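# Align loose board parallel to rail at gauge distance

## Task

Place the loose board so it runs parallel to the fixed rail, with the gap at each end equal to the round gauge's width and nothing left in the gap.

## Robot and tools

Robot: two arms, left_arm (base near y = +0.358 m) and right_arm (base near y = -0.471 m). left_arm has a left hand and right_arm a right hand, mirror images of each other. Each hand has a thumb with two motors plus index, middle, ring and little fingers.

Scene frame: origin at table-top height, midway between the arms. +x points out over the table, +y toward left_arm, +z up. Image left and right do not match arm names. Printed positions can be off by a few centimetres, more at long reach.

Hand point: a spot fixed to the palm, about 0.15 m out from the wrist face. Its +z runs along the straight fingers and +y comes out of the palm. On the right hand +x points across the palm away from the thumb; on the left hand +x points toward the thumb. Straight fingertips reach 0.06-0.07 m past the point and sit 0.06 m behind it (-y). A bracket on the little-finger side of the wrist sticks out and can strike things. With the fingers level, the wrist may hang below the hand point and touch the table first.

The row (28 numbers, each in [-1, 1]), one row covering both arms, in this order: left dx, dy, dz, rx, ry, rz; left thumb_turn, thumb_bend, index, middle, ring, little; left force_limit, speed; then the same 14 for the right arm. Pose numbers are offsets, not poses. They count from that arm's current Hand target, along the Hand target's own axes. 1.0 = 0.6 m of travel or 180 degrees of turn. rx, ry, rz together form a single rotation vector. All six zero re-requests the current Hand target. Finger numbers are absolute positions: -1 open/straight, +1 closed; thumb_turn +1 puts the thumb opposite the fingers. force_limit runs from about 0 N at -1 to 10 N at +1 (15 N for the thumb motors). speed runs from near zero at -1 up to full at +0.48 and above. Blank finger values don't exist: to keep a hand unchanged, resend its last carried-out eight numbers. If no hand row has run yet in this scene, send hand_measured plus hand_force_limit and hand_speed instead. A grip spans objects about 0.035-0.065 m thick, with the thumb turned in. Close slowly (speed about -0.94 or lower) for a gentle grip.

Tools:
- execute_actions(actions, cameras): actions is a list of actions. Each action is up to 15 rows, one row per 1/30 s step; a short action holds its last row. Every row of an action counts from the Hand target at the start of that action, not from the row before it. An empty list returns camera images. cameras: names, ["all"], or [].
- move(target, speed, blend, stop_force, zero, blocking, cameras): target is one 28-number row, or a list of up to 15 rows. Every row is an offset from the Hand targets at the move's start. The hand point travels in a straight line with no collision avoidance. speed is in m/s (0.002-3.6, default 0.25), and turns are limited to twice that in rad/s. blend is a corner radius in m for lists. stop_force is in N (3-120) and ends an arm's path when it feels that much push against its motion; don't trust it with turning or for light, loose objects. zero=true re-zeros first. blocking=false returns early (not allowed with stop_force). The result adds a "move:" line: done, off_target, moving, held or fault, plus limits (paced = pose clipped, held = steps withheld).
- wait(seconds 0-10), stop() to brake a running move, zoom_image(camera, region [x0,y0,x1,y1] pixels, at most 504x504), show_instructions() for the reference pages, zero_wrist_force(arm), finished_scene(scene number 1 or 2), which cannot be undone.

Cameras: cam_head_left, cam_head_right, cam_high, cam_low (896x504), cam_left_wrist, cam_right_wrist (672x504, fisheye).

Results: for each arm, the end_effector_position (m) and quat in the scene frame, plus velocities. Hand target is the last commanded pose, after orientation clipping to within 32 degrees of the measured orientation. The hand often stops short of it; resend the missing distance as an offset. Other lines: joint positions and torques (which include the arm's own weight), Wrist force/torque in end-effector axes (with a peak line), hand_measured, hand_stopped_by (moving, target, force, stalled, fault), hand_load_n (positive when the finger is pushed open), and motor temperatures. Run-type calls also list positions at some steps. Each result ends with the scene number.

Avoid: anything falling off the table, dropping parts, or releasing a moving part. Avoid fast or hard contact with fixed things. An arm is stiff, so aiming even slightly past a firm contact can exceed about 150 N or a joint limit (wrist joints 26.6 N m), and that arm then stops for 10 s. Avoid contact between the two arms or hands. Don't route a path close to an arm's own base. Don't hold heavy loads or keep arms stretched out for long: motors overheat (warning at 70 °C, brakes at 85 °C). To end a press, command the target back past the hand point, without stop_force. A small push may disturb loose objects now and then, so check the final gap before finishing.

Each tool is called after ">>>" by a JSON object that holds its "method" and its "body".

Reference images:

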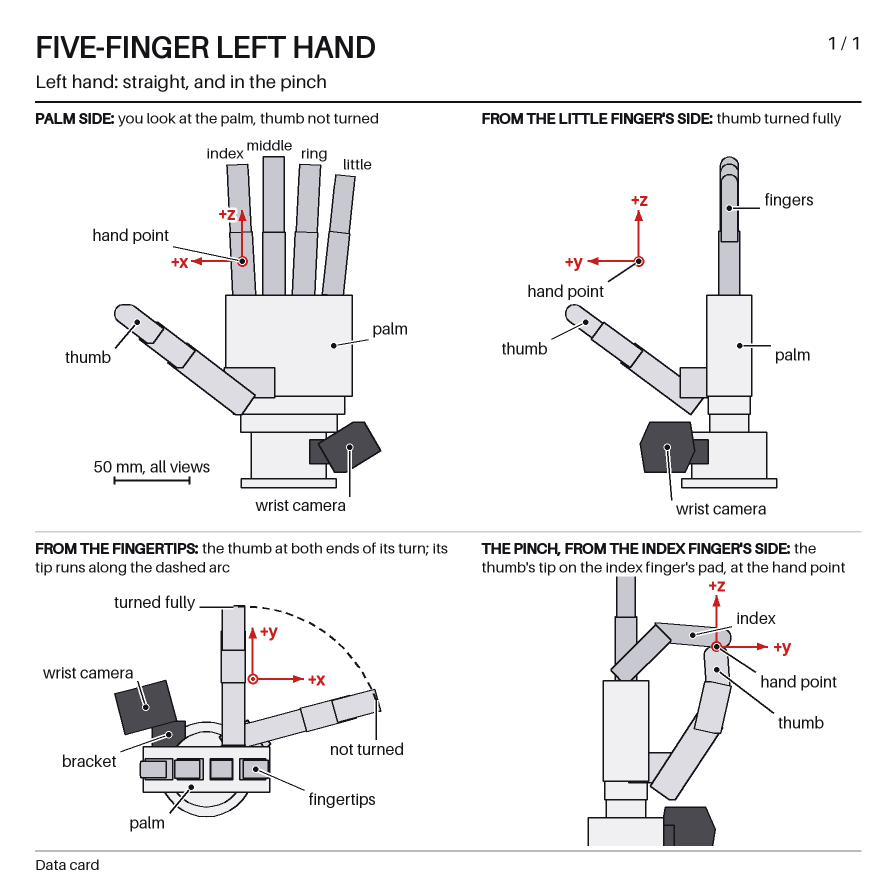

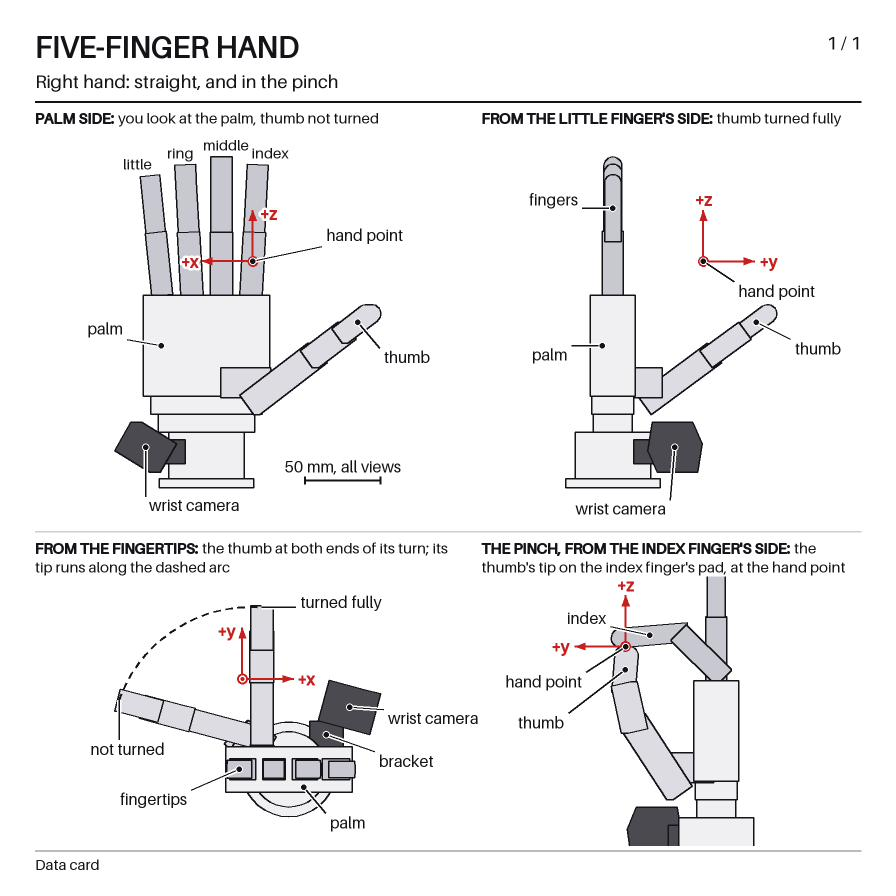

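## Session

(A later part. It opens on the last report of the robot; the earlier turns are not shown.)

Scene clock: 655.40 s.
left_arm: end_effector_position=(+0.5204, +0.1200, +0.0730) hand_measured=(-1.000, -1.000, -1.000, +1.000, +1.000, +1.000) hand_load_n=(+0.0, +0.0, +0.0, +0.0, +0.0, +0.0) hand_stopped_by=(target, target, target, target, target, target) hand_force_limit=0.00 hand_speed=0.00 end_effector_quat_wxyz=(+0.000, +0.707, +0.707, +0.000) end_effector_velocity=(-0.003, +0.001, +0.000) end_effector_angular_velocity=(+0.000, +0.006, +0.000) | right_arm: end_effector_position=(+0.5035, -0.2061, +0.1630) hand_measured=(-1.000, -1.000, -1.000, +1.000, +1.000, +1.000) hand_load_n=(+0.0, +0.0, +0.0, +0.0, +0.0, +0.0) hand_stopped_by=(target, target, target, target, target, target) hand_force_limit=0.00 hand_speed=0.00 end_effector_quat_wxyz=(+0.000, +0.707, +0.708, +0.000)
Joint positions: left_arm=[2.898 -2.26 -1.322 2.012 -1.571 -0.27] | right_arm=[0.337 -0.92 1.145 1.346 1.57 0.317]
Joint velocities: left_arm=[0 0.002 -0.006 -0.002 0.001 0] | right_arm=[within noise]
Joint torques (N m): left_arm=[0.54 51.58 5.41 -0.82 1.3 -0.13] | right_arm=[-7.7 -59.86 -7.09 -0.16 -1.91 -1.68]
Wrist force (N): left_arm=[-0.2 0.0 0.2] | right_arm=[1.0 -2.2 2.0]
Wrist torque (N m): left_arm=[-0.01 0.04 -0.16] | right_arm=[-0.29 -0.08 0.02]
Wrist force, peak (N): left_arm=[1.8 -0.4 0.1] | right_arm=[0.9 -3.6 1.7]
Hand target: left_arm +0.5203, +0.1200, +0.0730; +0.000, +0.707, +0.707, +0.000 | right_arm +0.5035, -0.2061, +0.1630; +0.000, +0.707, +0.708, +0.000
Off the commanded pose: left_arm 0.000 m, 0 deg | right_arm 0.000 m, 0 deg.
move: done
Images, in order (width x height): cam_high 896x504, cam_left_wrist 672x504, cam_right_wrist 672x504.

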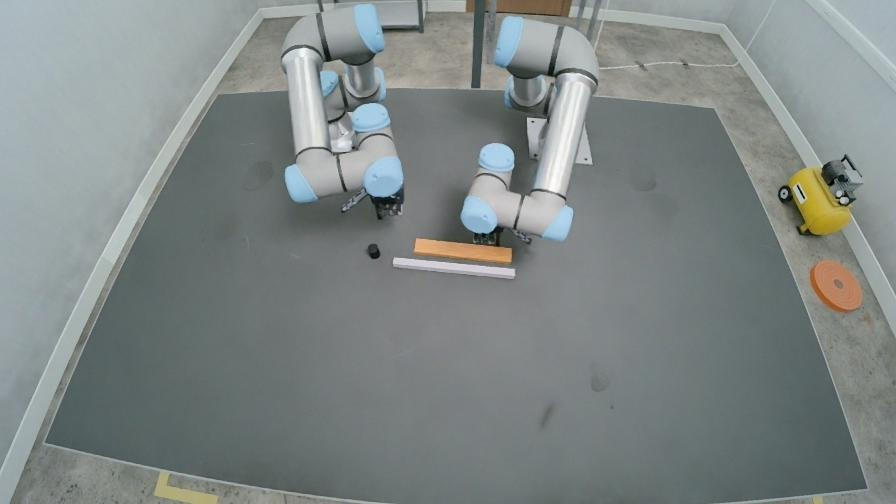

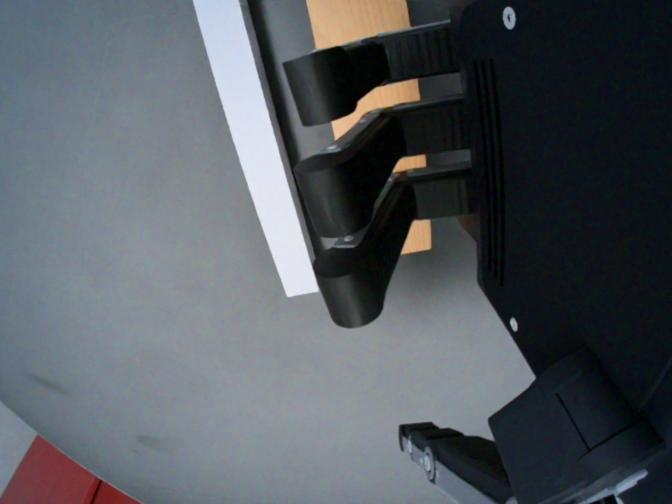

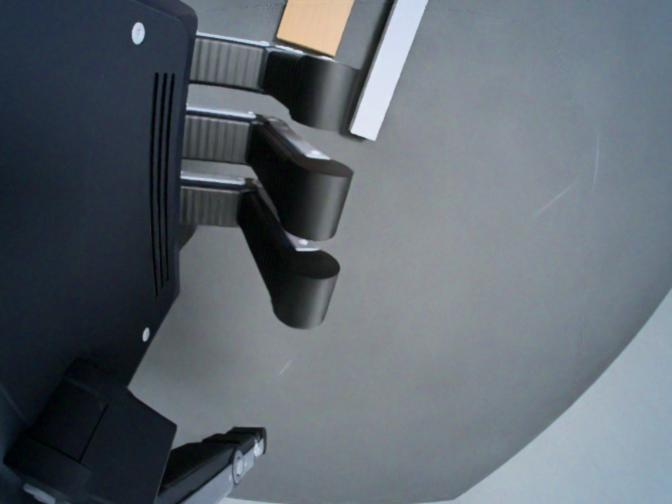

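>>> {"method": "move", "body": {"target": [[0,-0.03,0,0,0,0,-1,-1,-1,1,1,1,0,0,0,0,0,0,0,0,-1,-1,-1,1,1,1,0,0],[0.2,-0.06,-0.15,0,0,0,-1,-1,-1,1,1,1,0,0,0,-0.0392,0,0,0,0,-1,-1,-1,1,1,1,0,0],[0.2,-0.06,-0.15,0,0,0,-1,-1,-1,1,1,1,0,0,0.18,-0.0392,0,0,0,0,-1,-1,-1,1,1,1,0,0],[0.2,-0.06,-0.15,0,0,0,-1,-1,-1,1,1,1,0,0,0.18,-0.0392,0.15,0,0,0,-1,-1,-1,1,1,1,0,0],[0.2,-0.06,-0.15,0,0,0,-1,-1,-1,1,1,1,0,0,0.18,0.0028,0.15,0,0,0,-1,-1,-1,1,1,1,0,0]], "speed": [0.1,0.2,0.2,0.15,0.02], "blend": [0.01,0.02,0.01,0,0], "cameras": ["cam_high","cam_right_wrist","cam_head_left"]}}

>>> {"method": "zoom_image", "body": {"camera": "cam_high", "region": [380, 160, 540, 290]}}

Scene clock: 667.87 s.
left_arm: end_effector_position=(+0.4843, +0.2399, +0.1631) hand_measured=(-1.000, -1.000, -1.000, +1.000, +1.000, +1.000) hand_load_n=(+0.0, +0.0, +0.0, +0.0, +0.0, +0.0) hand_stopped_by=(target, target, target, target, target, target) hand_force_limit=0.00 hand_speed=0.00 end_effector_quat_wxyz=(+0.000, +0.707, +0.707, +0.000) | right_arm: end_effector_position=(+0.5051, -0.0981, +0.0730) hand_measured=(-1.000, -1.000, -1.000, +1.000, +1.000, +1.000) hand_load_n=(+0.0, +0.0, +0.0, +0.0, +0.0, +0.0) hand_stopped_by=(target, target, target, target, target, target) hand_force_limit=0.00 hand_speed=0.00 end_effector_quat_wxyz=(+0.000, +0.707, +0.708, +0.000)
Joint positions: left_arm=[3.133 -1.987 -1.513 1.93 -1.571 -0.035] | right_arm=[0.51 -0.683 0.96 1.294 1.57 0.489]
Joint torques (N m): left_arm=[6.88 20.46 29.4 -1.55 -1.75 1.7] | right_arm=[4.09 -67.26 -8.24 -0.34 -1.77 1.35]
Wrist force (N): left_arm=[-0.1 0.1 0.2] | right_arm=[0.8 -2.3 1.5]
Wrist torque (N m): left_arm=[0.03 0.02 0.04] | right_arm=[-0.29 -0.06 0.07]
Wrist force, peak (N): left_arm=[-1.5 -1.1 1.3] | right_arm=[0.7 -2.5 3.1]
Hand target: left_arm +0.4843, +0.2399, +0.1631; +0.000, +0.707, +0.707, +0.000 | right_arm +0.5051, -0.0980, +0.0731; +0.000, +0.707, +0.708, +0.000
Off the commanded pose: left_arm 0.000 m, 0 deg | right_arm 0.000 m, 0 deg.
move: done; blend cut to 0.009 m at target 1
Images, in order (width x height): cam_head_left 896x504, cam_high 896x504, cam_right_wrist 672x504.

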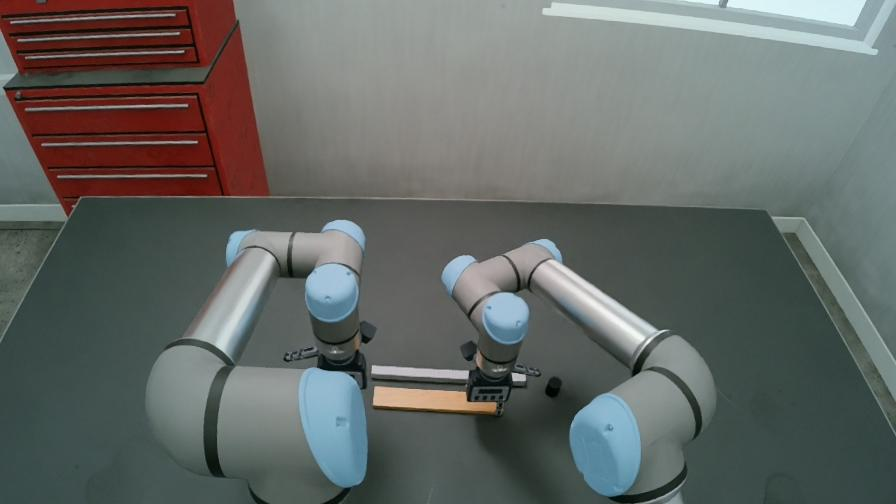

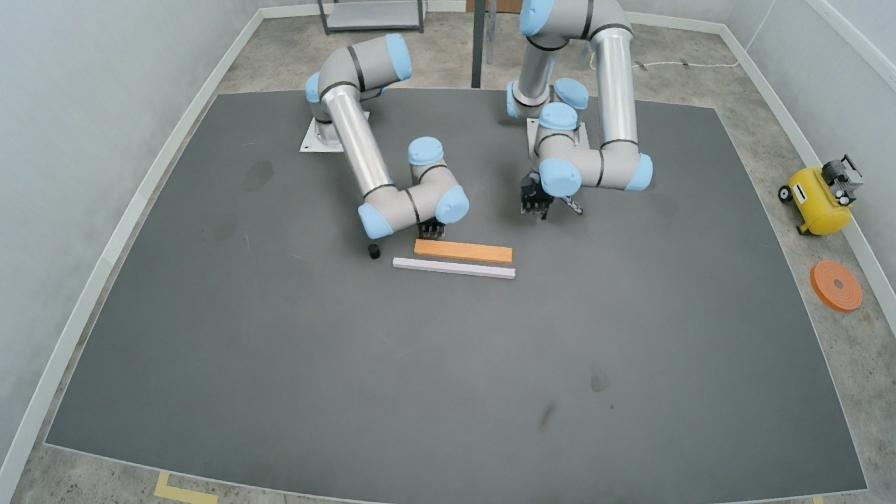

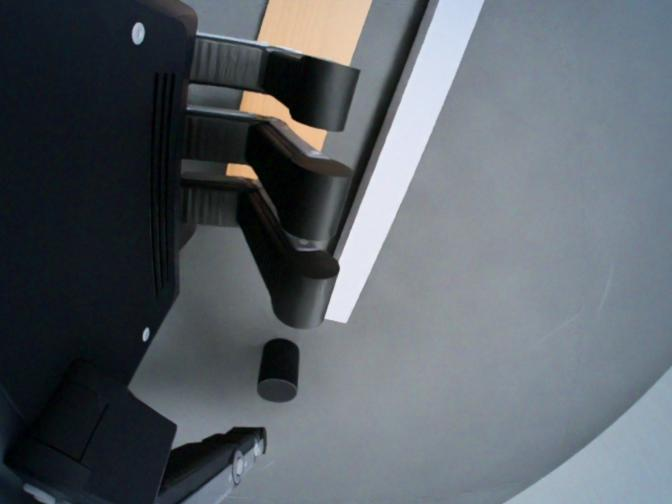

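Scaled by 3.150.

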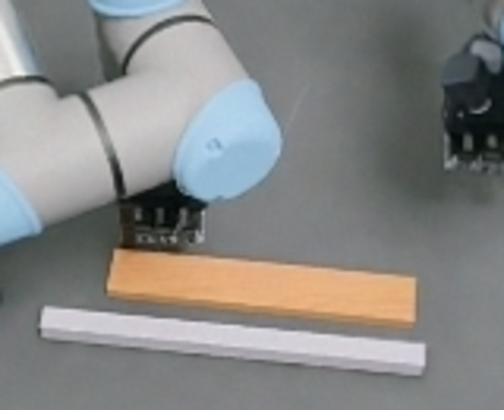

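>>> {"method": "move", "body": {"target": [[0,0,0,0,0,0,-1,-1,-1,1,1,1,0,0,0,-0.03,0,0,0,0,-1,-1,-1,1,1,1,0,0],[0,0,-0.08,0,0,0,-1,-1,-1,-1,-1,-1,0,0,0,-0.05,-0.15,0,0,0,-1,-1,-1,-1,-1,-1,0,0],[0,0,-0.08,0,0,0,-1,-1,-1,-1,-1,-1,0,0,-0.35,-0.15,-0.15,0,0,0,-1,-1,-1,-1,-1,-1,0,0],[-0.55,-0.0238,-0.08,0,0,0,-1,-1,-1,-1,-1,-1,0,0,-0.4,-0.2,-0.15,0,0,0,-1,-1,-1,-1,-1,-1,0,0]], "speed": [0.1,0.2,0.25,0.25], "blend": [0.005,0.01,0.01,0], "cameras": ["cam_high","cam_left_wrist","cam_head_left","cam_head_right"]}}

>>> {"method": "zoom_image", "body": {"camera": "cam_left_wrist", "region": [160, 60, 400, 220]}}

>>> {"method": "zoom_image", "body": {"camera": "cam_left_wrist", "region": [200, 220, 440, 380]}}

>>> {"method": "zoom_image", "body": {"camera": "cam_high", "region": [385, 225, 525, 290]}}

>>> {"method": "zoom_image", "body": {"camera": "cam_head_left", "region": [360, 355, 580, 425]}}

Scene clock: 682.30 s.
left_arm: end_effector_position=(+0.4699, -0.0900, +0.2110) hand_measured=(-1.000, -1.000, -1.000, -1.000, -1.000, -1.000) hand_load_n=(+0.0, +0.0, +0.0, +0.0, +0.0, +0.0) hand_stopped_by=(target, target, target, target, target, target) hand_force_limit=0.00 hand_speed=0.00 end_effector_quat_wxyz=(+0.000, +0.707, +0.707, +0.000) end_effector_velocity=(+0.001, -0.001, +0.001) end_effector_angular_velocity=(-0.002, -0.003, +0.001) | right_arm: end_effector_position=(+0.3854, -0.3383, +0.1629) hand_measured=(-1.000, -1.000, -1.000, -1.000, -1.000, -1.000) hand_load_n=(+0.0, +0.0, +0.0, +0.0, +0.0, +0.0) hand_stopped_by=(target, target, target, target, target, target) hand_force_limit=0.00 hand_speed=0.00 end_effector_quat_wxyz=(+0.000, +0.707, +0.708, +0.000)
Joint positions: left_arm=[2.529 -2.466 -0.591 1.487 -1.571 -0.639] | right_arm=[0.103 -1.315 1.737 1.149 1.57 0.082]
Joint velocities: left_arm=[-0.001 -0.001 0.005 0 -0.001 -0.001] | right_arm=[within noise]
Joint torques (N m): left_arm=[-8.62 35.84 31.98 -3.28 -0.5 -1.14] | right_arm=[4.67 -17.97 -23.45 4.87 0.48 2.17]
Wrist force (N): left_arm=[-0.1 0.2 -0.1] | right_arm=[0.9 -2.4 1.2]
Wrist torque (N m): left_arm=[0.05 0.00 -0.15] | right_arm=[-0.26 -0.07 -0.01]
Wrist force, peak (N): left_arm=[2.1 0.2 0.3] | right_arm=[0.8 -3.1 3.2]
Hand target: left_arm +0.4699, -0.0901, +0.2109; +0.000, +0.707, +0.707, +0.000 | right_arm +0.3854, -0.3383, +0.1628; +0.000, +0.707, +0.708, +0.000
Off the commanded pose: left_arm 0.000 m, 0 deg | right_arm 0.000 m, 0 deg.
move: done; blend cut to 0 m at target 2
Images, in order (width x height): cam_head_left 896x504, cam_head_right 896x504, cam_high 896x504, cam_left_wrist 672x504.

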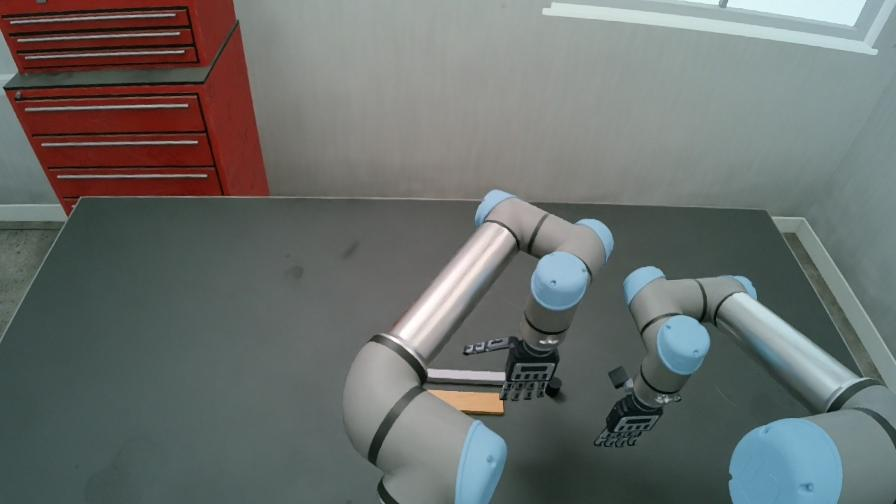

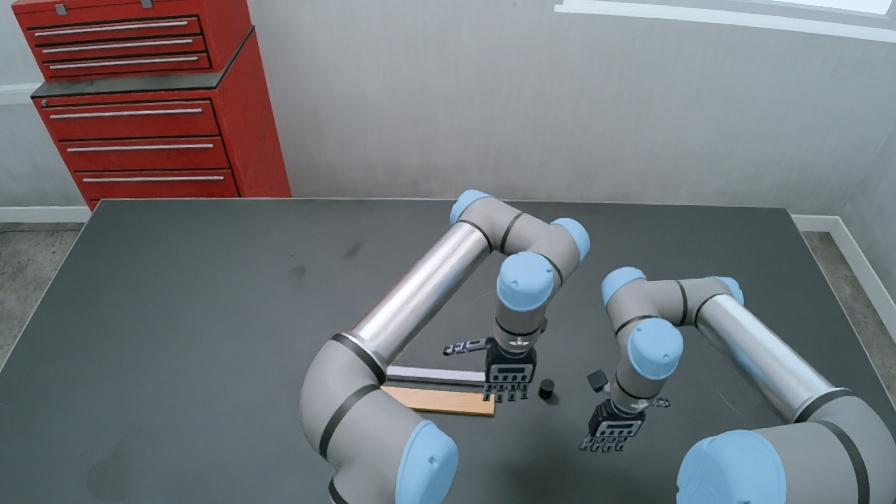

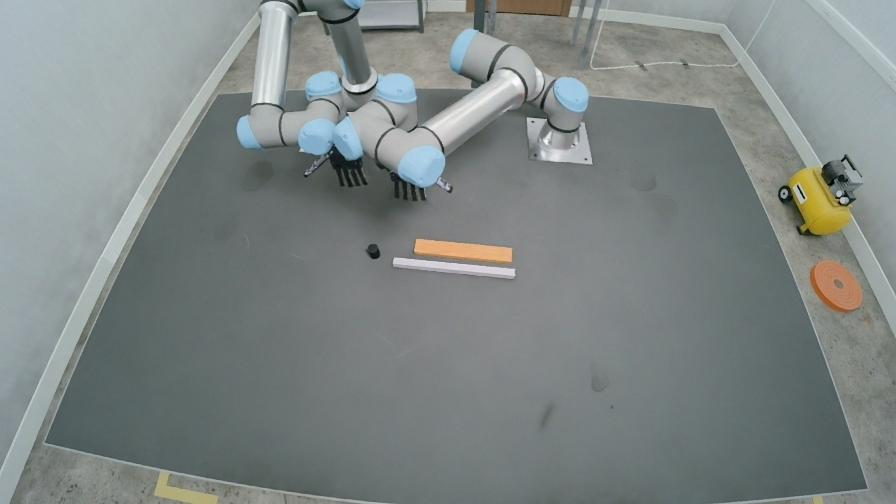

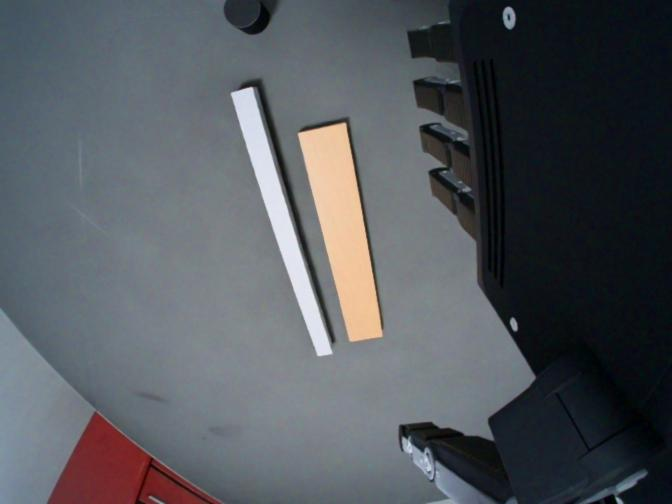

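Scaled by 2.100 from the camera's 672x504 image, which has a finer 960x720 frame.

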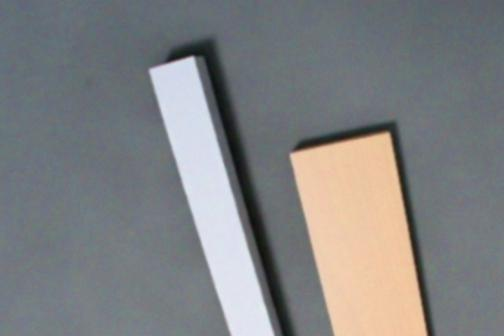

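Scaled by 2.100 from the camera's 672x504 image, which has a finer 960x720 frame.

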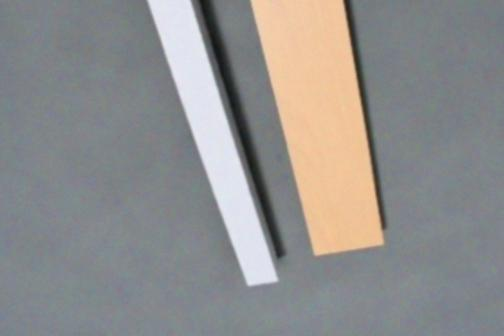

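Scaled by 3.600.

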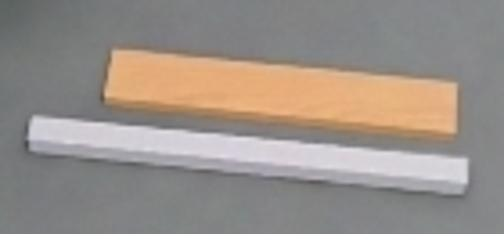

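Scaled by 2.291.

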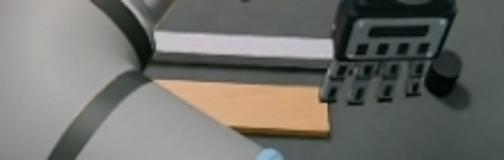

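>>> {"method": "move", "body": {"target": [0.1833,0.1833,0.1015,0,0,0,-1,-1,-1,1,1,1,0,0,0,0,0,0,0,0,-1,-1,-1,1,1,1,0,0], "speed": 0.2}}

>>> {"method": "move", "body": {"target": [0,0,0.1283,0,0,0,-1,-1,-1,1,1,1,0,0,0,0,0,0,0,0,-1,-1,-1,1,1,1,0,0], "speed": 0.05, "stop_force": 5, "cameras": ["cam_high"]}}

>>> {"method": "zoom_image", "body": {"camera": "cam_high", "region": [380, 160, 540, 290]}}

>>> {"method": "move", "body": {"target": [0,0.04,0,0,0,0,-1,-1,-1,1,1,1,0,0,0,0,0,0,0,0,-1,-1,-1,1,1,1,0,0], "speed": 0.006, "stop_force": 4}}

Scene clock: 716.40 s.
left_arm: end_effector_position=(+0.5799, +0.0198, +0.1501) hand_measured=(-1.000, -1.000, -1.000, +1.000, +1.000, +1.000) hand_load_n=(+0.0, +0.0, +0.0, +0.0, +0.0, +0.0) hand_stopped_by=(target, target, target, target, target, target) hand_force_limit=0.00 hand_speed=0.00 end_effector_quat_wxyz=(+0.000, +0.707, +0.707, +0.000) | right_arm: end_effector_position=(+0.3854, -0.3383, +0.1628) hand_measured=(-1.000, -1.000, -1.000, +1.000, +1.000, +1.000) hand_load_n=(+0.0, +0.0, +0.0, +0.0, +0.0, +0.0) hand_stopped_by=(target, target, target, target, target, target) hand_force_limit=0.00 hand_speed=0.00 end_effector_quat_wxyz=(+0.000, +0.707, +0.708, +0.000)
Joint positions: left_arm=[2.768 -2.497 -0.689 1.615 -1.571 -0.4] | right_arm=[0.103 -1.315 1.737 1.149 1.57 0.082]
Joint torques (N m): left_arm=[6.92 57.83 5.68 -3.84 0.88 1.27] | right_arm=[4.13 -19.3 -17.05 4.27 -1.95 1.76]
Wrist force (N): left_arm=[-0.3 0.0 0.1] | right_arm=[0.6 -2.6 1.1]
Wrist torque (N m): left_arm=[0.03 0.04 0.04] | right_arm=[-0.27 -0.03 -0.04]
Wrist force, peak (N): left_arm=[-1.5 -1.7 -0.8] | right_arm=[1.0 -2.6 1.0]
Hand target: left_arm +0.5799, +0.0199, +0.1501; +0.000, +0.707, +0.707, +0.000 | right_arm +0.3854, -0.3383, +0.1628; +0.000, +0.707, +0.708, +0.000
Off the commanded pose: left_arm 0.000 m, 0 deg | right_arm 0.000 m, 0 deg.
move: done

Scene clock: 719.00 s.
left_arm: end_effector_position=(+0.5799, +0.0199, +0.0731) hand_measured=(-1.000, -1.000, -1.000, +1.000, +1.000, +1.000) hand_load_n=(+0.0, +0.0, +0.0, +0.0, +0.0, +0.0) hand_stopped_by=(target, target, target, target, target, target) hand_force_limit=0.00 hand_speed=0.00 end_effector_quat_wxyz=(+0.000, +0.707, +0.707, +0.000) | right_arm: end_effector_position=(+0.3854, -0.3383, +0.1628) hand_measured=(-1.000, -1.000, -1.000, +1.000, +1.000, +1.000) hand_load_n=(+0.0, -0.5, +0.0, +0.0, +0.0, +0.0) hand_stopped_by=(target, target, target, target, target, target) hand_force_limit=0.00 hand_speed=0.00 end_effector_quat_wxyz=(+0.000, +0.707, +0.708, +0.000)
Joint positions: left_arm=[2.769 -2.531 -0.823 1.784 -1.571 -0.4] | right_arm=[0.103 -1.315 1.737 1.149 1.57 0.082]
Joint torques (N m): left_arm=[10.18 61.02 31.91 -4.1 -1.1 1.49] | right_arm=[3.48 -21.21 -6.39 2.77 -1.82 1.69]
Wrist force (N): left_arm=[-0.1 0.0 0.3] | right_arm=[0.8 -2.4 0.8]
Wrist torque (N m): left_arm=[0.02 0.02 -0.02] | right_arm=[-0.23 -0.05 -0.02]
Wrist force, peak (N): left_arm=[-0.1 0.1 0.8] | right_arm=[0.8 -2.7 1.1]
Hand target: left_arm +0.5799, +0.0199, +0.0731; +0.000, +0.707, +0.707, +0.000 | right_arm +0.3854, -0.3383, +0.1628; +0.000, +0.707, +0.708, +0.000
Off the commanded pose: left_arm 0.000 m, 0 deg | right_arm 0.000 m, 0 deg.
move: done
Images, in order (width x height): cam_high 896x504.

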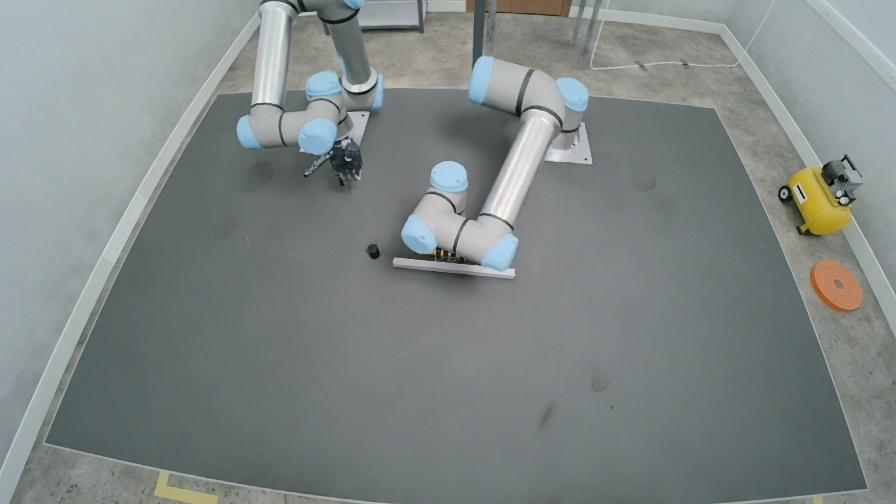

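Scaled by 3.150.

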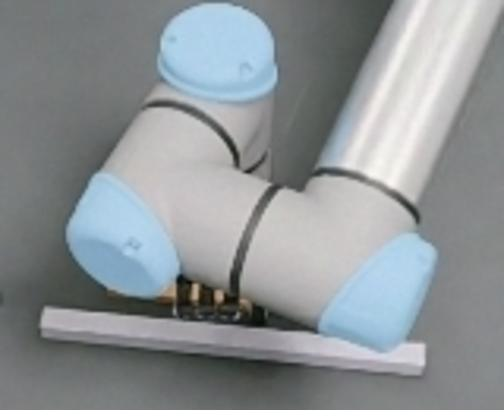

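Scene clock: 721.40 s.
left_arm: end_effector_position=(+0.5878, +0.0199, +0.0731) hand_measured=(-1.000, -1.000, -1.000, +1.000, +1.000, +1.000) hand_load_n=(+0.0, +0.0, +0.5, +0.0, +0.0, +0.0) hand_stopped_by=(target, target, target, target, target, target) hand_force_limit=0.00 hand_speed=0.00 end_effector_quat_wxyz=(+0.000, +0.707, +0.707, +0.000) | right_arm: end_effector_position=(+0.3854, -0.3383, +0.1628) hand_measured=(-1.000, -1.000, -1.000, +1.000, +1.000, +1.000) hand_load_n=(+0.0, +0.0, +0.0, +0.0, +0.0, +0.0) hand_stopped_by=(target, target, target, target, target, target) hand_force_limit=0.00 hand_speed=0.00 end_effector_quat_wxyz=(+0.000, +0.707, +0.708, +0.000)
Joint positions: left_arm=[2.773 -2.552 -0.783 1.764 -1.571 -0.395] | right_arm=[0.103 -1.315 1.737 1.149 1.57 0.082]
Joint torques (N m): left_arm=[-7 61.88 8.51 0.7 -0.12 -0.9] | right_arm=[3 -23.44 -7.43 1.51 -1.69 1.72]
Wrist force (N): left_arm=[-0.8 -4.0 0.4] | right_arm=[0.7 -2.5 0.9]
Wrist torque (N m): left_arm=[0.16 -0.07 -0.17] | right_arm=[-0.25 -0.04 -0.03]
Wrist force, peak (N): left_arm=[-0.1 -7.7 -0.2] | right_arm=[0.8 -2.6 1.2]
Hand target: left_arm +0.5878, +0.0199, +0.0731; +0.000, +0.707, +0.707, +0.000 (not the last commanded pose) | right_arm +0.3854, -0.3383, +0.1628; +0.000, +0.707, +0.708, +0.000
Off the commanded pose: left_arm 0.016 m, 0 deg | right_arm 0.000 m, 0 deg.
move: contact (left_arm)

>>> {"method": "move", "body": {"target": [0,-0.0337,0,0,0,0,-1,-1,-1,1,1,1,0,0,0,0,0,0,0,0,-1,-1,-1,1,1,1,0,0], "speed": 0.02}}

>>> {"method": "move", "body": {"target": [[0,0.01,0,0,0,0,-1,-1,-1,1,1,1,0,0,0,0,0,0,0,0,-1,-1,-1,1,1,1,0,0],[0,0.01,-0.15,0,0,0,-1,-1,-1,-1,-1,-1,0,0,0,0,0,0,0,0,-1,-1,-1,1,1,1,0,0],[0.2,-0.1,-0.15,0,0,0,-1,-1,-1,-1,-1,-1,0,0,0,0,0,0,0,0,-1,-1,-1,1,1,1,0,0]], "speed": [0.05,0.2,0.25], "cameras": ["cam_high","cam_left_wrist"]}}

>>> {"method": "zoom_image", "body": {"camera": "cam_high", "region": [385, 225, 525, 290]}}

Scene clock: 728.70 s.
left_arm: end_effector_position=(+0.5675, +0.0198, +0.0732) hand_measured=(-1.000, -1.000, -1.000, +1.000, +1.000, +1.000) hand_load_n=(+0.0, +0.0, +0.0, +0.0, +0.0, +0.0) hand_stopped_by=(target, target, target, target, target, target) hand_force_limit=0.00 hand_speed=0.00 end_effector_quat_wxyz=(+0.000, +0.707, +0.707, +0.000) end_effector_velocity=(+0.001, -0.001, +0.000) end_effector_angular_velocity=(-0.002, +0.000, -0.001) | right_arm: end_effector_position=(+0.3854, -0.3383, +0.1628) hand_measured=(-1.000, -1.000, -1.000, +1.000, +1.000, +1.000) hand_load_n=(+0.0, +0.0, +0.0, +0.0, +0.0, +0.0) hand_stopped_by=(target, target, target, target, target, target) hand_force_limit=0.00 hand_speed=0.00 end_effector_quat_wxyz=(+0.000, +0.707, +0.708, +0.000)
Joint positions: left_arm=[2.761 -2.499 -0.883 1.812 -1.571 -0.407] | right_arm=[0.103 -1.315 1.737 1.149 1.57 0.082]
Joint velocities: left_arm=[0 -0.002 0.005 -0.002 0.002 0.001] | right_arm=[within noise]
Joint torques (N m): left_arm=[3.36 36.17 30.43 -4.77 -0.9 1.01] | right_arm=[1.64 -26.27 -6.85 -0.26 -1.83 1.18]
Wrist force (N): left_arm=[0.0 0.1 0.0] | right_arm=[0.9 -2.4 1.1]
Wrist torque (N m): left_arm=[0.05 0.00 0.05] | right_arm=[-0.25 -0.08 -0.01]
Wrist force, peak (N): left_arm=[-0.9 -4.5 0.1] | right_arm=[0.6 -2.5 1.4]
Hand target: left_arm +0.5676, +0.0199, +0.0731; +0.000, +0.707, +0.707, +0.000 | right_arm +0.3854, -0.3383, +0.1628; +0.000, +0.707, +0.708, +0.000
Off the commanded pose: left_arm 0.000 m, 0 deg | right_arm 0.000 m, 0 deg.
move: done

Scene clock: 732.30 s.
left_arm: end_effector_position=(+0.5076, +0.1398, +0.1631) hand_measured=(-1.000, -1.000, -1.000, -1.000, -1.000, -1.000) hand_load_n=(+0.0, +0.0, +0.0, +0.0, +0.0, +0.0) hand_stopped_by=(target, target, target, target, target, target) hand_force_limit=0.00 hand_speed=0.00 end_effector_quat_wxyz=(+0.000, +0.707, +0.707, +0.000) | right_arm: end_effector_position=(+0.3854, -0.3383, +0.1628) hand_measured=(-1.000, -1.000, -1.000, +1.000, +1.000, +1.000) hand_load_n=(+0.0, +0.0, +0.0, +0.0, +0.0, +0.5) hand_stopped_by=(target, target, target, target, target, target) hand_force_limit=0.00 hand_speed=0.00 end_effector_quat_wxyz=(+0.000, +0.707, +0.708, +0.000)
Joint positions: left_arm=[2.929 -2.133 -1.289 1.852 -1.571 -0.239] | right_arm=[0.103 -1.315 1.737 1.149 1.57 0.082]
Joint torques (N m): left_arm=[7.8 49.4 6.09 -1.53 -1.62 1.68] | right_arm=[0.42 -28.78 -6.81 -0.19 -1.6 1.11]
Wrist force (N): left_arm=[0.2 0.0 0.0] | right_arm=[0.8 -2.2 1.1]
Wrist torque (N m): left_arm=[-0.03 -0.01 0.07] | right_arm=[-0.22 -0.06 -0.01]
Wrist force, peak (N): left_arm=[-0.3 0.0 2.3] | right_arm=[0.9 -2.6 1.2]
Hand target: left_arm +0.5076, +0.1399, +0.1631; +0.000, +0.707, +0.707, +0.000 | right_arm +0.3854, -0.3383, +0.1628; +0.000, +0.707, +0.708, +0.000
Off the commanded pose: left_arm 0.000 m, 0 deg | right_arm 0.000 m, 0 deg.
move: done
Images, in order (width x height): cam_high 896x504, cam_left_wrist 672x504.

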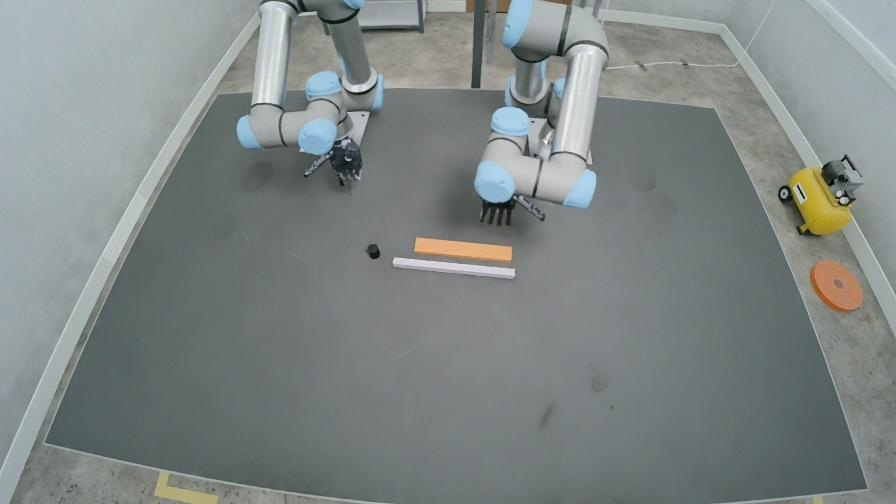

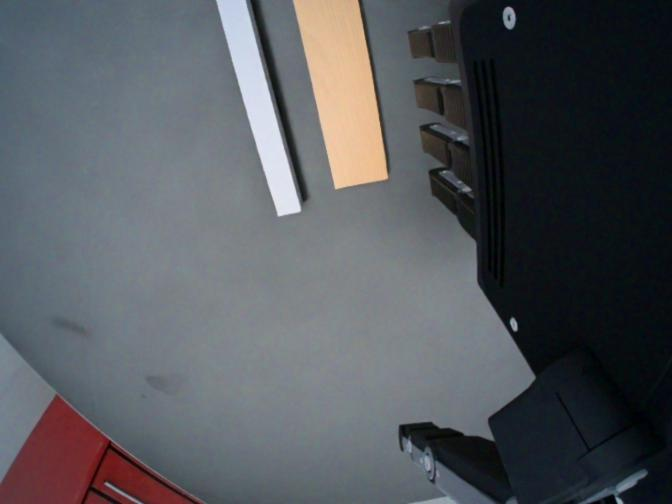

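Scaled by 3.600.

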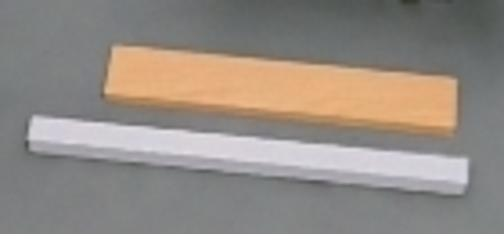

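>>> {"method": "move", "body": {"target": [[-0.0332,-0.0127,0,0,0,0,-1,-1,-1,1,1,1,0,0,0.2305,0.166,0,0,0,0,-1,-1,-1,1,1,1,0,0],[-0.0332,-0.0127,0.1502,0,0,0,-1,-1,-1,1,1,1,0,0,0.2305,0.166,0,0,0,0,-1,-1,-1,1,1,1,0,0],[-0.0332,0.0205,0.1502,0,0,0,-1,-1,-1,1,1,1,0,0,0.2305,0.166,0,0,0,0,-1,-1,-1,1,1,1,0,0]], "speed": [0.2,0.15,0.02]}}

>>> {"method": "move", "body": {"target": [[0,-0.03,0,0,0,0,-1,-1,-1,1,1,1,0,0,0,0,0,0,0,0,-1,-1,-1,1,1,1,0,0],[0.15,-0.06,-0.15,0,0,0,-1,-1,-1,1,1,1,0,0,0,0,0,0,0,0,-1,-1,-1,1,1,1,0,0],[0.15,-0.06,-0.15,0,0,0,-1,-1,-1,1,1,1,0,0,0.17,0,0,0,0,0,-1,-1,-1,1,1,1,0,0],[0.15,-0.06,-0.15,0,0,0,-1,-1,-1,1,1,1,0,0,0.17,0,0.15,0,0,0,-1,-1,-1,1,1,1,0,0]], "speed": [0.1,0.2,0.2,0.15], "blend": [0.005,0.02,0.01,0]}}

Scene clock: 748.33 s.
left_arm: end_effector_position=(+0.5200, +0.1201, +0.0730) hand_measured=(-1.000, -1.000, -1.000, +1.000, +1.000, +1.000) hand_load_n=(+0.0, -0.5, +0.0, +0.0, +0.0, +0.5) hand_stopped_by=(target, target, target, target, target, target) hand_force_limit=0.00 hand_speed=0.00 end_effector_quat_wxyz=(+0.000, +0.707, +0.707, +0.000) end_effector_velocity=(-0.002, +0.001, -0.001) end_effector_angular_velocity=(+0.002, +0.004, +0.000) | right_arm: end_effector_position=(+0.4848, -0.1999, +0.1630) hand_measured=(-1.000, -1.000, -1.000, +1.000, +1.000, +1.000) hand_load_n=(+0.0, +0.0, -0.5, +0.0, +0.0, +0.0) hand_stopped_by=(target, target, target, target, target, target) hand_force_limit=0.00 hand_speed=0.00 end_effector_quat_wxyz=(+0.000, +0.707, +0.708, +0.000)
Joint positions: left_arm=[2.898 -2.259 -1.324 2.012 -1.571 -0.27] | right_arm=[0.36 -0.952 1.197 1.325 1.57 0.339]
Joint velocities: left_arm=[0 0.002 -0.007 0 -0.001 0] | right_arm=[within noise]
Joint torques (N m): left_arm=[-0.35 51.87 4.19 -0.7 1.24 -0.12] | right_arm=[5.18 -35.04 -24.05 4.88 -1.71 2.07]
Wrist force (N): left_arm=[0.0 0.2 0.3] | right_arm=[1.0 -2.1 1.5]
Wrist torque (N m): left_arm=[0.03 0.01 -0.16] | right_arm=[-0.26 -0.06 0.10]
Wrist force, peak (N): left_arm=[0.1 -0.3 1.8] | right_arm=[-0.7 -3.4 0.9]
Hand target: left_arm +0.5199, +0.1200, +0.0730; +0.000, +0.707, +0.707, +0.000 | right_arm +0.4848, -0.1999, +0.1630; +0.000, +0.707, +0.708, +0.000
Off the commanded pose: left_arm 0.000 m, 0 deg | right_arm 0.000 m, 0 deg.
move: done

Scene clock: 750.77 s.
left_arm: end_effector_position=(+0.4839, +0.2100, +0.1630) hand_measured=(-1.000, -1.000, -1.000, +1.000, +1.000, +1.000) hand_load_n=(+0.0, +0.0, +0.0, +0.0, +0.0, +0.0) hand_stopped_by=(target, target, target, target, target, target) hand_force_limit=0.00 hand_speed=0.00 end_effector_quat_wxyz=(+0.000, +0.707, +0.707, +0.000) | right_arm: end_effector_position=(+0.4846, -0.0978, +0.0731) hand_measured=(-1.000, -1.000, -1.000, +1.000, +1.000, +1.000) hand_load_n=(+0.0, +0.0, +0.0, +0.0, +0.0, +0.0) hand_stopped_by=(target, target, target, target, target, target) hand_force_limit=0.00 hand_speed=0.00 end_effector_quat_wxyz=(+0.000, +0.707, +0.708, +0.000)
Joint positions: left_arm=[3.066 -2.011 -1.478 1.919 -1.571 -0.102] | right_arm=[0.526 -0.725 1.038 1.257 1.57 0.506]
Joint torques (N m): left_arm=[-5.72 29.22 29.48 -3.44 1.65 1.79] | right_arm=[4.51 -59.71 -12.76 0.25 -1.87 1.91]
Wrist force (N): left_arm=[0.3 0.0 0.2] | right_arm=[0.6 -2.3 1.6]
Wrist torque (N m): left_arm=[0.00 -0.02 0.09] | right_arm=[-0.29 -0.06 0.06]
Wrist force, peak (N): left_arm=[-1.4 -1.1 1.3] | right_arm=[0.5 -2.4 3.2]
Hand target: left_arm +0.4839, +0.2100, +0.1630; +0.000, +0.707, +0.707, +0.000 | right_arm +0.4847, -0.0978, +0.0731; +0.000, +0.707, +0.708, +0.000
Off the commanded pose: left_arm 0.000 m, 0 deg | right_arm 0.000 m, 0 deg.
move: done

>>> {"method": "move", "body": {"target": [[0,0,0,0,0,0,-1,-1,-1,1,1,1,0,0,0,0.0332,0,0,0,0,-1,-1,-1,1,1,1,0,0],[0,0,0,0,0,0,-1,-1,-1,1,1,1,0,0,0,-0.01,0,0,0,0,-1,-1,-1,1,1,1,0,0],[0,0,0,0,0,0,-1,-1,-1,1,1,1,0,0,-0.17,-0.03,-0.15,0,0,0,-1,-1,-1,1,1,1,0,0],[-0.15,0.03,0,0,0,0,-1,-1,-1,1,1,1,0,0,-0.17,-0.03,-0.15,0,0,0,-1,-1,-1,1,1,1,0,0],[-0.15,0.03,0.15,0,0,0,-1,-1,-1,1,1,1,0,0,-0.17,-0.03,-0.15,0,0,0,-1,-1,-1,1,1,1,0,0]], "speed": [0.02,0.1,0.2,0.2,0.15], "blend": [0,0.005,0.02,0.01,0]}}

>>> {"method": "move", "body": {"target": [0,0.03,0,0,0,0,-1,-1,-1,1,1,1,0,0,0,0,0,0,0,0,-1,-1,-1,1,1,1,0,0], "speed": 0.01}}

>>> {"method": "move", "body": {"target": [[0,-0.03,0,0,0,0,-1,-1,-1,1,1,1,0,0,0,0,0,0,0,0,-1,-1,-1,1,1,1,0,0],[0.15,-0.06,-0.15,0,0,0,-1,-1,-1,1,1,1,0,0,0,0,0,0,0,0,-1,-1,-1,1,1,1,0,0],[0.15,-0.06,-0.15,0,0,0,-1,-1,-1,1,1,1,0,0,0.17,0.02,0,0,0,0,-1,-1,-1,1,1,1,0,0],[0.15,-0.06,-0.15,0,0,0,-1,-1,-1,1,1,1,0,0,0.17,0.02,0.15,0,0,0,-1,-1,-1,1,1,1,0,0]], "speed": [0.1,0.2,0.2,0.15], "blend": [0.005,0.02,0.01,0]}}

Scene clock: 764.87 s.
left_arm: end_effector_position=(+0.5018, +0.1201, +0.0730) hand_measured=(-1.000, -1.000, -1.000, +1.000, +1.000, +1.000) hand_load_n=(+0.0, +0.0, +0.0, +0.0, +0.0, +0.0) hand_stopped_by=(target, target, target, target, target, target) hand_force_limit=0.00 hand_speed=0.00 end_effector_quat_wxyz=(+0.000, +0.707, +0.707, +0.000) | right_arm: end_effector_position=(+0.4668, -0.1999, +0.1630) hand_measured=(-1.000, -1.000, -1.000, +1.000, +1.000, +1.000) hand_load_n=(+0.0, +0.0, +0.0, +0.0, +0.0, +0.0) hand_stopped_by=(target, target, target, target, target, target) hand_force_limit=0.00 hand_speed=0.00 end_effector_quat_wxyz=(+0.000, +0.707, +0.708, +0.000)
Joint positions: left_arm=[2.889 -2.224 -1.385 2.038 -1.571 -0.28] | right_arm=[0.372 -0.989 1.258 1.301 1.57 0.351]
Joint torques (N m): left_arm=[-10.1 41.08 22.66 -0.59 1.53 -1.17] | right_arm=[-6.71 -52.25 -24.27 -0.14 -2.23 -1.54]
Wrist force (N): left_arm=[-0.1 0.1 0.3] | right_arm=[0.7 -2.4 1.6]
Wrist torque (N m): left_arm=[0.02 0.03 -0.14] | right_arm=[-0.30 -0.03 -0.02]
Wrist force, peak (N): left_arm=[-1.8 0.3 -1.0] | right_arm=[2.0 -3.7 2.6]
Hand target: left_arm +0.5019, +0.1200, +0.0730; +0.000, +0.707, +0.707, +0.000 | right_arm +0.4668, -0.1999, +0.1630; +0.000, +0.707, +0.708, +0.000
Off the commanded pose: left_arm 0.000 m, 0 deg | right_arm 0.000 m, 0 deg.
move: done

Scene clock: 766.93 s.
left_arm: end_effector_position=(+0.5200, +0.1200, +0.0730) hand_measured=(-1.000, -1.000, -1.000, +1.000, +1.000, +1.000) hand_load_n=(+0.0, +0.0, +0.0, +0.0, +0.0, +0.0) hand_stopped_by=(target, target, target, target, target, target) hand_force_limit=0.00 hand_speed=0.00 end_effector_quat_wxyz=(+0.000, +0.707, +0.707, +0.000) | right_arm: end_effector_position=(+0.4668, -0.1999, +0.1630) hand_measured=(-1.000, -1.000, -1.000, +1.000, +1.000, +1.000) hand_load_n=(+0.0, +0.0, +0.0, +0.0, +0.0, +0.0) hand_stopped_by=(target, target, target, target, target, target) hand_force_limit=0.00 hand_speed=0.00 end_effector_quat_wxyz=(+0.000, +0.707, +0.708, +0.000)
Joint positions: left_arm=[2.898 -2.259 -1.324 2.012 -1.571 -0.27] | right_arm=[0.372 -0.989 1.258 1.301 1.57 0.351]
Joint torques (N m): left_arm=[6.23 46.72 4.94 -2.52 1.53 0.79] | right_arm=[-5.88 -57.01 -24.42 0.24 -2.22 -1.51]
Wrist force (N): left_arm=[0.1 -0.2 0.2] | right_arm=[0.6 -2.2 1.7]
Wrist torque (N m): left_arm=[0.01 0.01 -0.14] | right_arm=[-0.27 -0.02 -0.02]
Wrist force, peak (N): left_arm=[-0.3 0.3 0.5] | right_arm=[0.7 -2.6 1.7]
Hand target: left_arm +0.5199, +0.1200, +0.0730; +0.000, +0.707, +0.707, +0.000 | right_arm +0.4668, -0.1999, +0.1630; +0.000, +0.707, +0.708, +0.000
Off the commanded pose: left_arm 0.000 m, 0 deg | right_arm 0.000 m, 0 deg.
move: done

Scene clock: 769.37 s.
left_arm: end_effector_position=(+0.4839, +0.2100, +0.1630) hand_measured=(-1.000, -1.000, -1.000, +1.000, +1.000, +1.000) hand_load_n=(+0.0, +0.0, +0.0, +0.0, +0.0, +0.0) hand_stopped_by=(target, target, target, target, target, target) hand_force_limit=0.00 hand_speed=0.00 end_effector_quat_wxyz=(+0.000, +0.707, +0.707, +0.000) | right_arm: end_effector_position=(+0.4786, -0.0978, +0.0731) hand_measured=(-1.000, -1.000, -1.000, +1.000, +1.000, +1.000) hand_load_n=(+0.0, -0.5, +0.0, -0.5, +0.0, +0.0) hand_stopped_by=(target, target, target, target, target, target) hand_force_limit=0.00 hand_speed=0.00 end_effector_quat_wxyz=(+0.000, +0.707, +0.708, +0.000)
Joint positions: left_arm=[3.066 -2.011 -1.478 1.919 -1.571 -0.102] | right_arm=[0.531 -0.736 1.059 1.247 1.57 0.511]
Joint torques (N m): left_arm=[-4.81 28.8 30.33 -3.42 1.63 1.57] | right_arm=[4.93 -59.55 -13.03 0.2 -1.92 2.09]
Wrist force (N): left_arm=[0.3 0.0 -0.1] | right_arm=[0.6 -2.3 1.5]
Wrist torque (N m): left_arm=[0.02 -0.03 0.09] | right_arm=[-0.29 -0.05 0.05]
Wrist force, peak (N): left_arm=[-1.5 -1.3 1.1] | right_arm=[0.9 -2.4 2.9]
Hand target: left_arm +0.4839, +0.2100, +0.1630; +0.000, +0.707, +0.707, +0.000 | right_arm +0.4787, -0.0978, +0.0731; +0.000, +0.707, +0.708, +0.000
Off the commanded pose: left_arm 0.000 m, 0 deg | right_arm 0.000 m, 0 deg.
move: done

>>> {"method": "move", "body": {"target": [[0,0,0,0,0,0,-1,-1,-1,1,1,1,0,0,0,0.03,0,0,0,0,-1,-1,-1,1,1,1,0,0],[0,0,0,0,0,0,-1,-1,-1,1,1,1,0,0,0,0.0432,0,0,0,0,-1,-1,-1,1,1,1,0,0],[0,0,0,0,0,0,-1,-1,-1,1,1,1,0,0,0,0.01,0,0,0,0,-1,-1,-1,1,1,1,0,0],[0,0,0,0,0,0,-1,-1,-1,1,1,1,0,0,-0.2,-0.05,-0.15,0,0,0,-1,-1,-1,1,1,1,0,0]], "speed": [0.1,0.015,0.1,0.2], "blend": [0.002,0,0.005,0]}}

>>> {"method": "move", "body": {"target": [[0,0,-0.08,0,0,0,-1,-1,-1,-1,-1,-1,0,0,-0.2,-0.15,0,0,0,0,-1,-1,-1,1,1,1,0,0],[-0.5,-0.0232,-0.08,0,0,0,-1,-1,-1,-1,-1,-1,0,0,-0.2,-0.15,0,0,0,0,-1,-1,-1,1,1,1,0,0]], "speed": 0.25, "cameras": ["cam_high","cam_left_wrist"]}}

>>> {"method": "zoom_image", "body": {"camera": "cam_left_wrist", "region": [220, 70, 380, 170]}}

>>> {"method": "zoom_image", "body": {"camera": "cam_left_wrist", "region": [270, 280, 430, 380]}}

>>> {"method": "zoom_image", "body": {"camera": "cam_high", "region": [385, 225, 525, 290]}}

Scene clock: 783.33 s.
left_arm: end_effector_position=(+0.4839, +0.2100, +0.1630) hand_measured=(-1.000, -1.000, -1.000, +1.000, +1.000, +1.000) hand_load_n=(+0.0, +0.0, +0.0, +0.0, +0.0, +0.0) hand_stopped_by=(target, target, target, target, target, target) hand_force_limit=0.00 hand_speed=0.00 end_effector_quat_wxyz=(+0.000, +0.707, +0.707, +0.000) | right_arm: end_effector_position=(+0.4489, -0.2178, +0.1629) hand_measured=(-1.000, -1.000, -1.000, +1.000, +1.000, +1.000) hand_load_n=(+0.0, +0.0, +0.0, +0.0, +0.0, +0.0) hand_stopped_by=(target, target, target, target, target, target) hand_force_limit=0.00 hand_speed=0.00 end_effector_quat_wxyz=(+0.000, +0.707, +0.708, +0.000)
Joint positions: left_arm=[3.066 -2.011 -1.478 1.919 -1.571 -0.102] | right_arm=[0.35 -1.049 1.354 1.266 1.57 0.329]
Joint torques (N m): left_arm=[-7.94 37.71 29.95 -3.65 1.56 1.51] | right_arm=[-7.39 -55.19 -8.91 -0.07 -1.04 -0.72]
Wrist force (N): left_arm=[0.3 -0.3 0.2] | right_arm=[0.5 -2.2 1.7]
Wrist torque (N m): left_arm=[-0.03 -0.02 0.10] | right_arm=[-0.25 -0.03 -0.04]
Wrist force, peak (N): left_arm=[0.2 -0.1 0.6] | right_arm=[2.2 -3.2 2.6]
Hand target: left_arm +0.4839, +0.2100, +0.1630; +0.000, +0.707, +0.707, +0.000 | right_arm +0.4488, -0.2179, +0.1630; +0.000, +0.707, +0.708, +0.000
Off the commanded pose: left_arm 0.000 m, 0 deg | right_arm 0.000 m, 0 deg.
move: done

Scene clock: 786.10 s.
left_arm: end_effector_position=(+0.4699, -0.0899, +0.2110) hand_measured=(-1.000, -1.000, -1.000, -1.000, -1.000, -1.000) hand_load_n=(+0.0, +0.0, +0.0, +0.0, +0.0, +0.0) hand_stopped_by=(target, target, target, target, target, target) hand_force_limit=0.00 hand_speed=0.00 end_effector_quat_wxyz=(+0.000, +0.707, +0.707, +0.000) | right_arm: end_effector_position=(+0.3590, -0.3380, +0.1628) hand_measured=(-1.000, -1.000, -1.000, +1.000, +1.000, +1.000) hand_load_n=(+0.0, +0.0, +0.0, +0.0, +0.0, +0.0) hand_stopped_by=(target, target, target, target, target, target) hand_force_limit=0.00 hand_speed=0.00 end_effector_quat_wxyz=(+0.000, +0.707, +0.708, +0.000)
Joint positions: left_arm=[2.529 -2.466 -0.592 1.487 -1.571 -0.639] | right_arm=[0.11 -1.37 1.807 1.134 1.57 0.089]
Joint torques (N m): left_arm=[-8.31 35.5 29.91 -3.22 -0.58 -1.3] | right_arm=[-7.13 -39.57 -5.98 3.47 1.98 -1.8]
Wrist force (N): left_arm=[0.0 0.3 0.0] | right_arm=[0.9 -2.5 1.1]
Wrist torque (N m): left_arm=[0.06 -0.01 -0.15] | right_arm=[-0.24 -0.08 -0.03]
Wrist force, peak (N): left_arm=[2.0 0.3 0.2] | right_arm=[-0.4 -4.0 0.8]
Hand target: left_arm +0.4699, -0.0900, +0.2109; +0.000, +0.707, +0.707, +0.000 | right_arm +0.3590, -0.3380, +0.1628; +0.000, +0.707, +0.708, +0.000
Off the commanded pose: left_arm 0.000 m, 0 deg | right_arm 0.000 m, 0 deg.
move: done
Images, in order (width x height): cam_high 896x504, cam_left_wrist 672x504.

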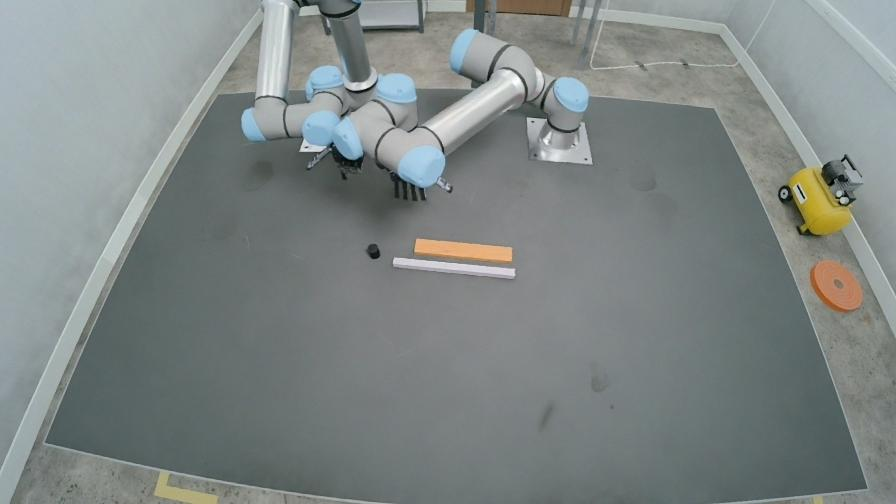

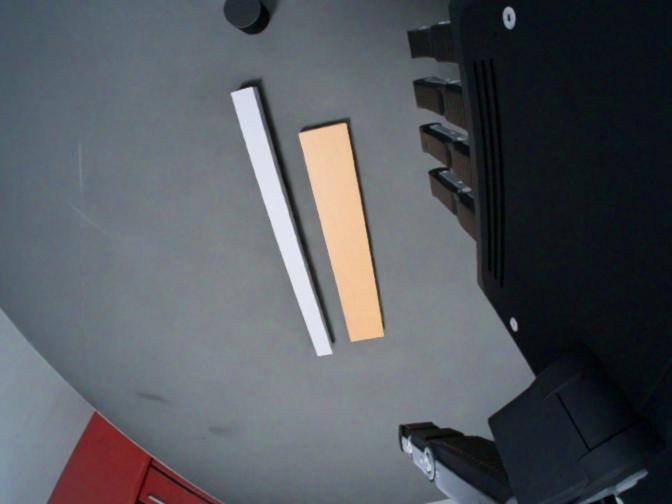

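Scaled by 3.150 from the camera's 672x504 image, which has a finer 960x720 frame.

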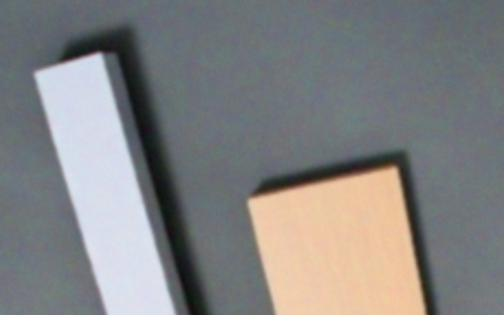

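Scaled by 3.150 from the camera's 672x504 image, which has a finer 960x720 frame.

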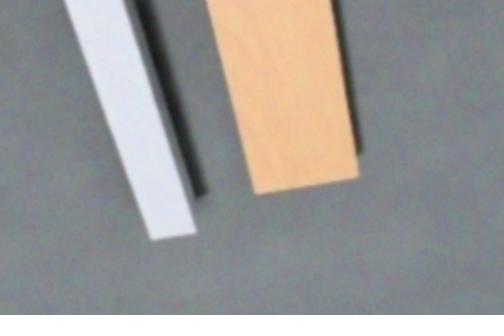

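Scaled by 3.600.

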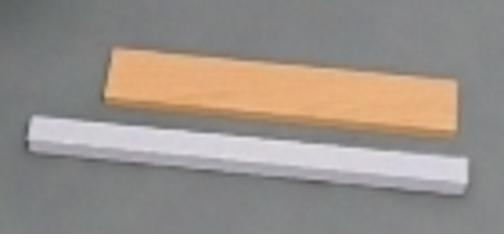

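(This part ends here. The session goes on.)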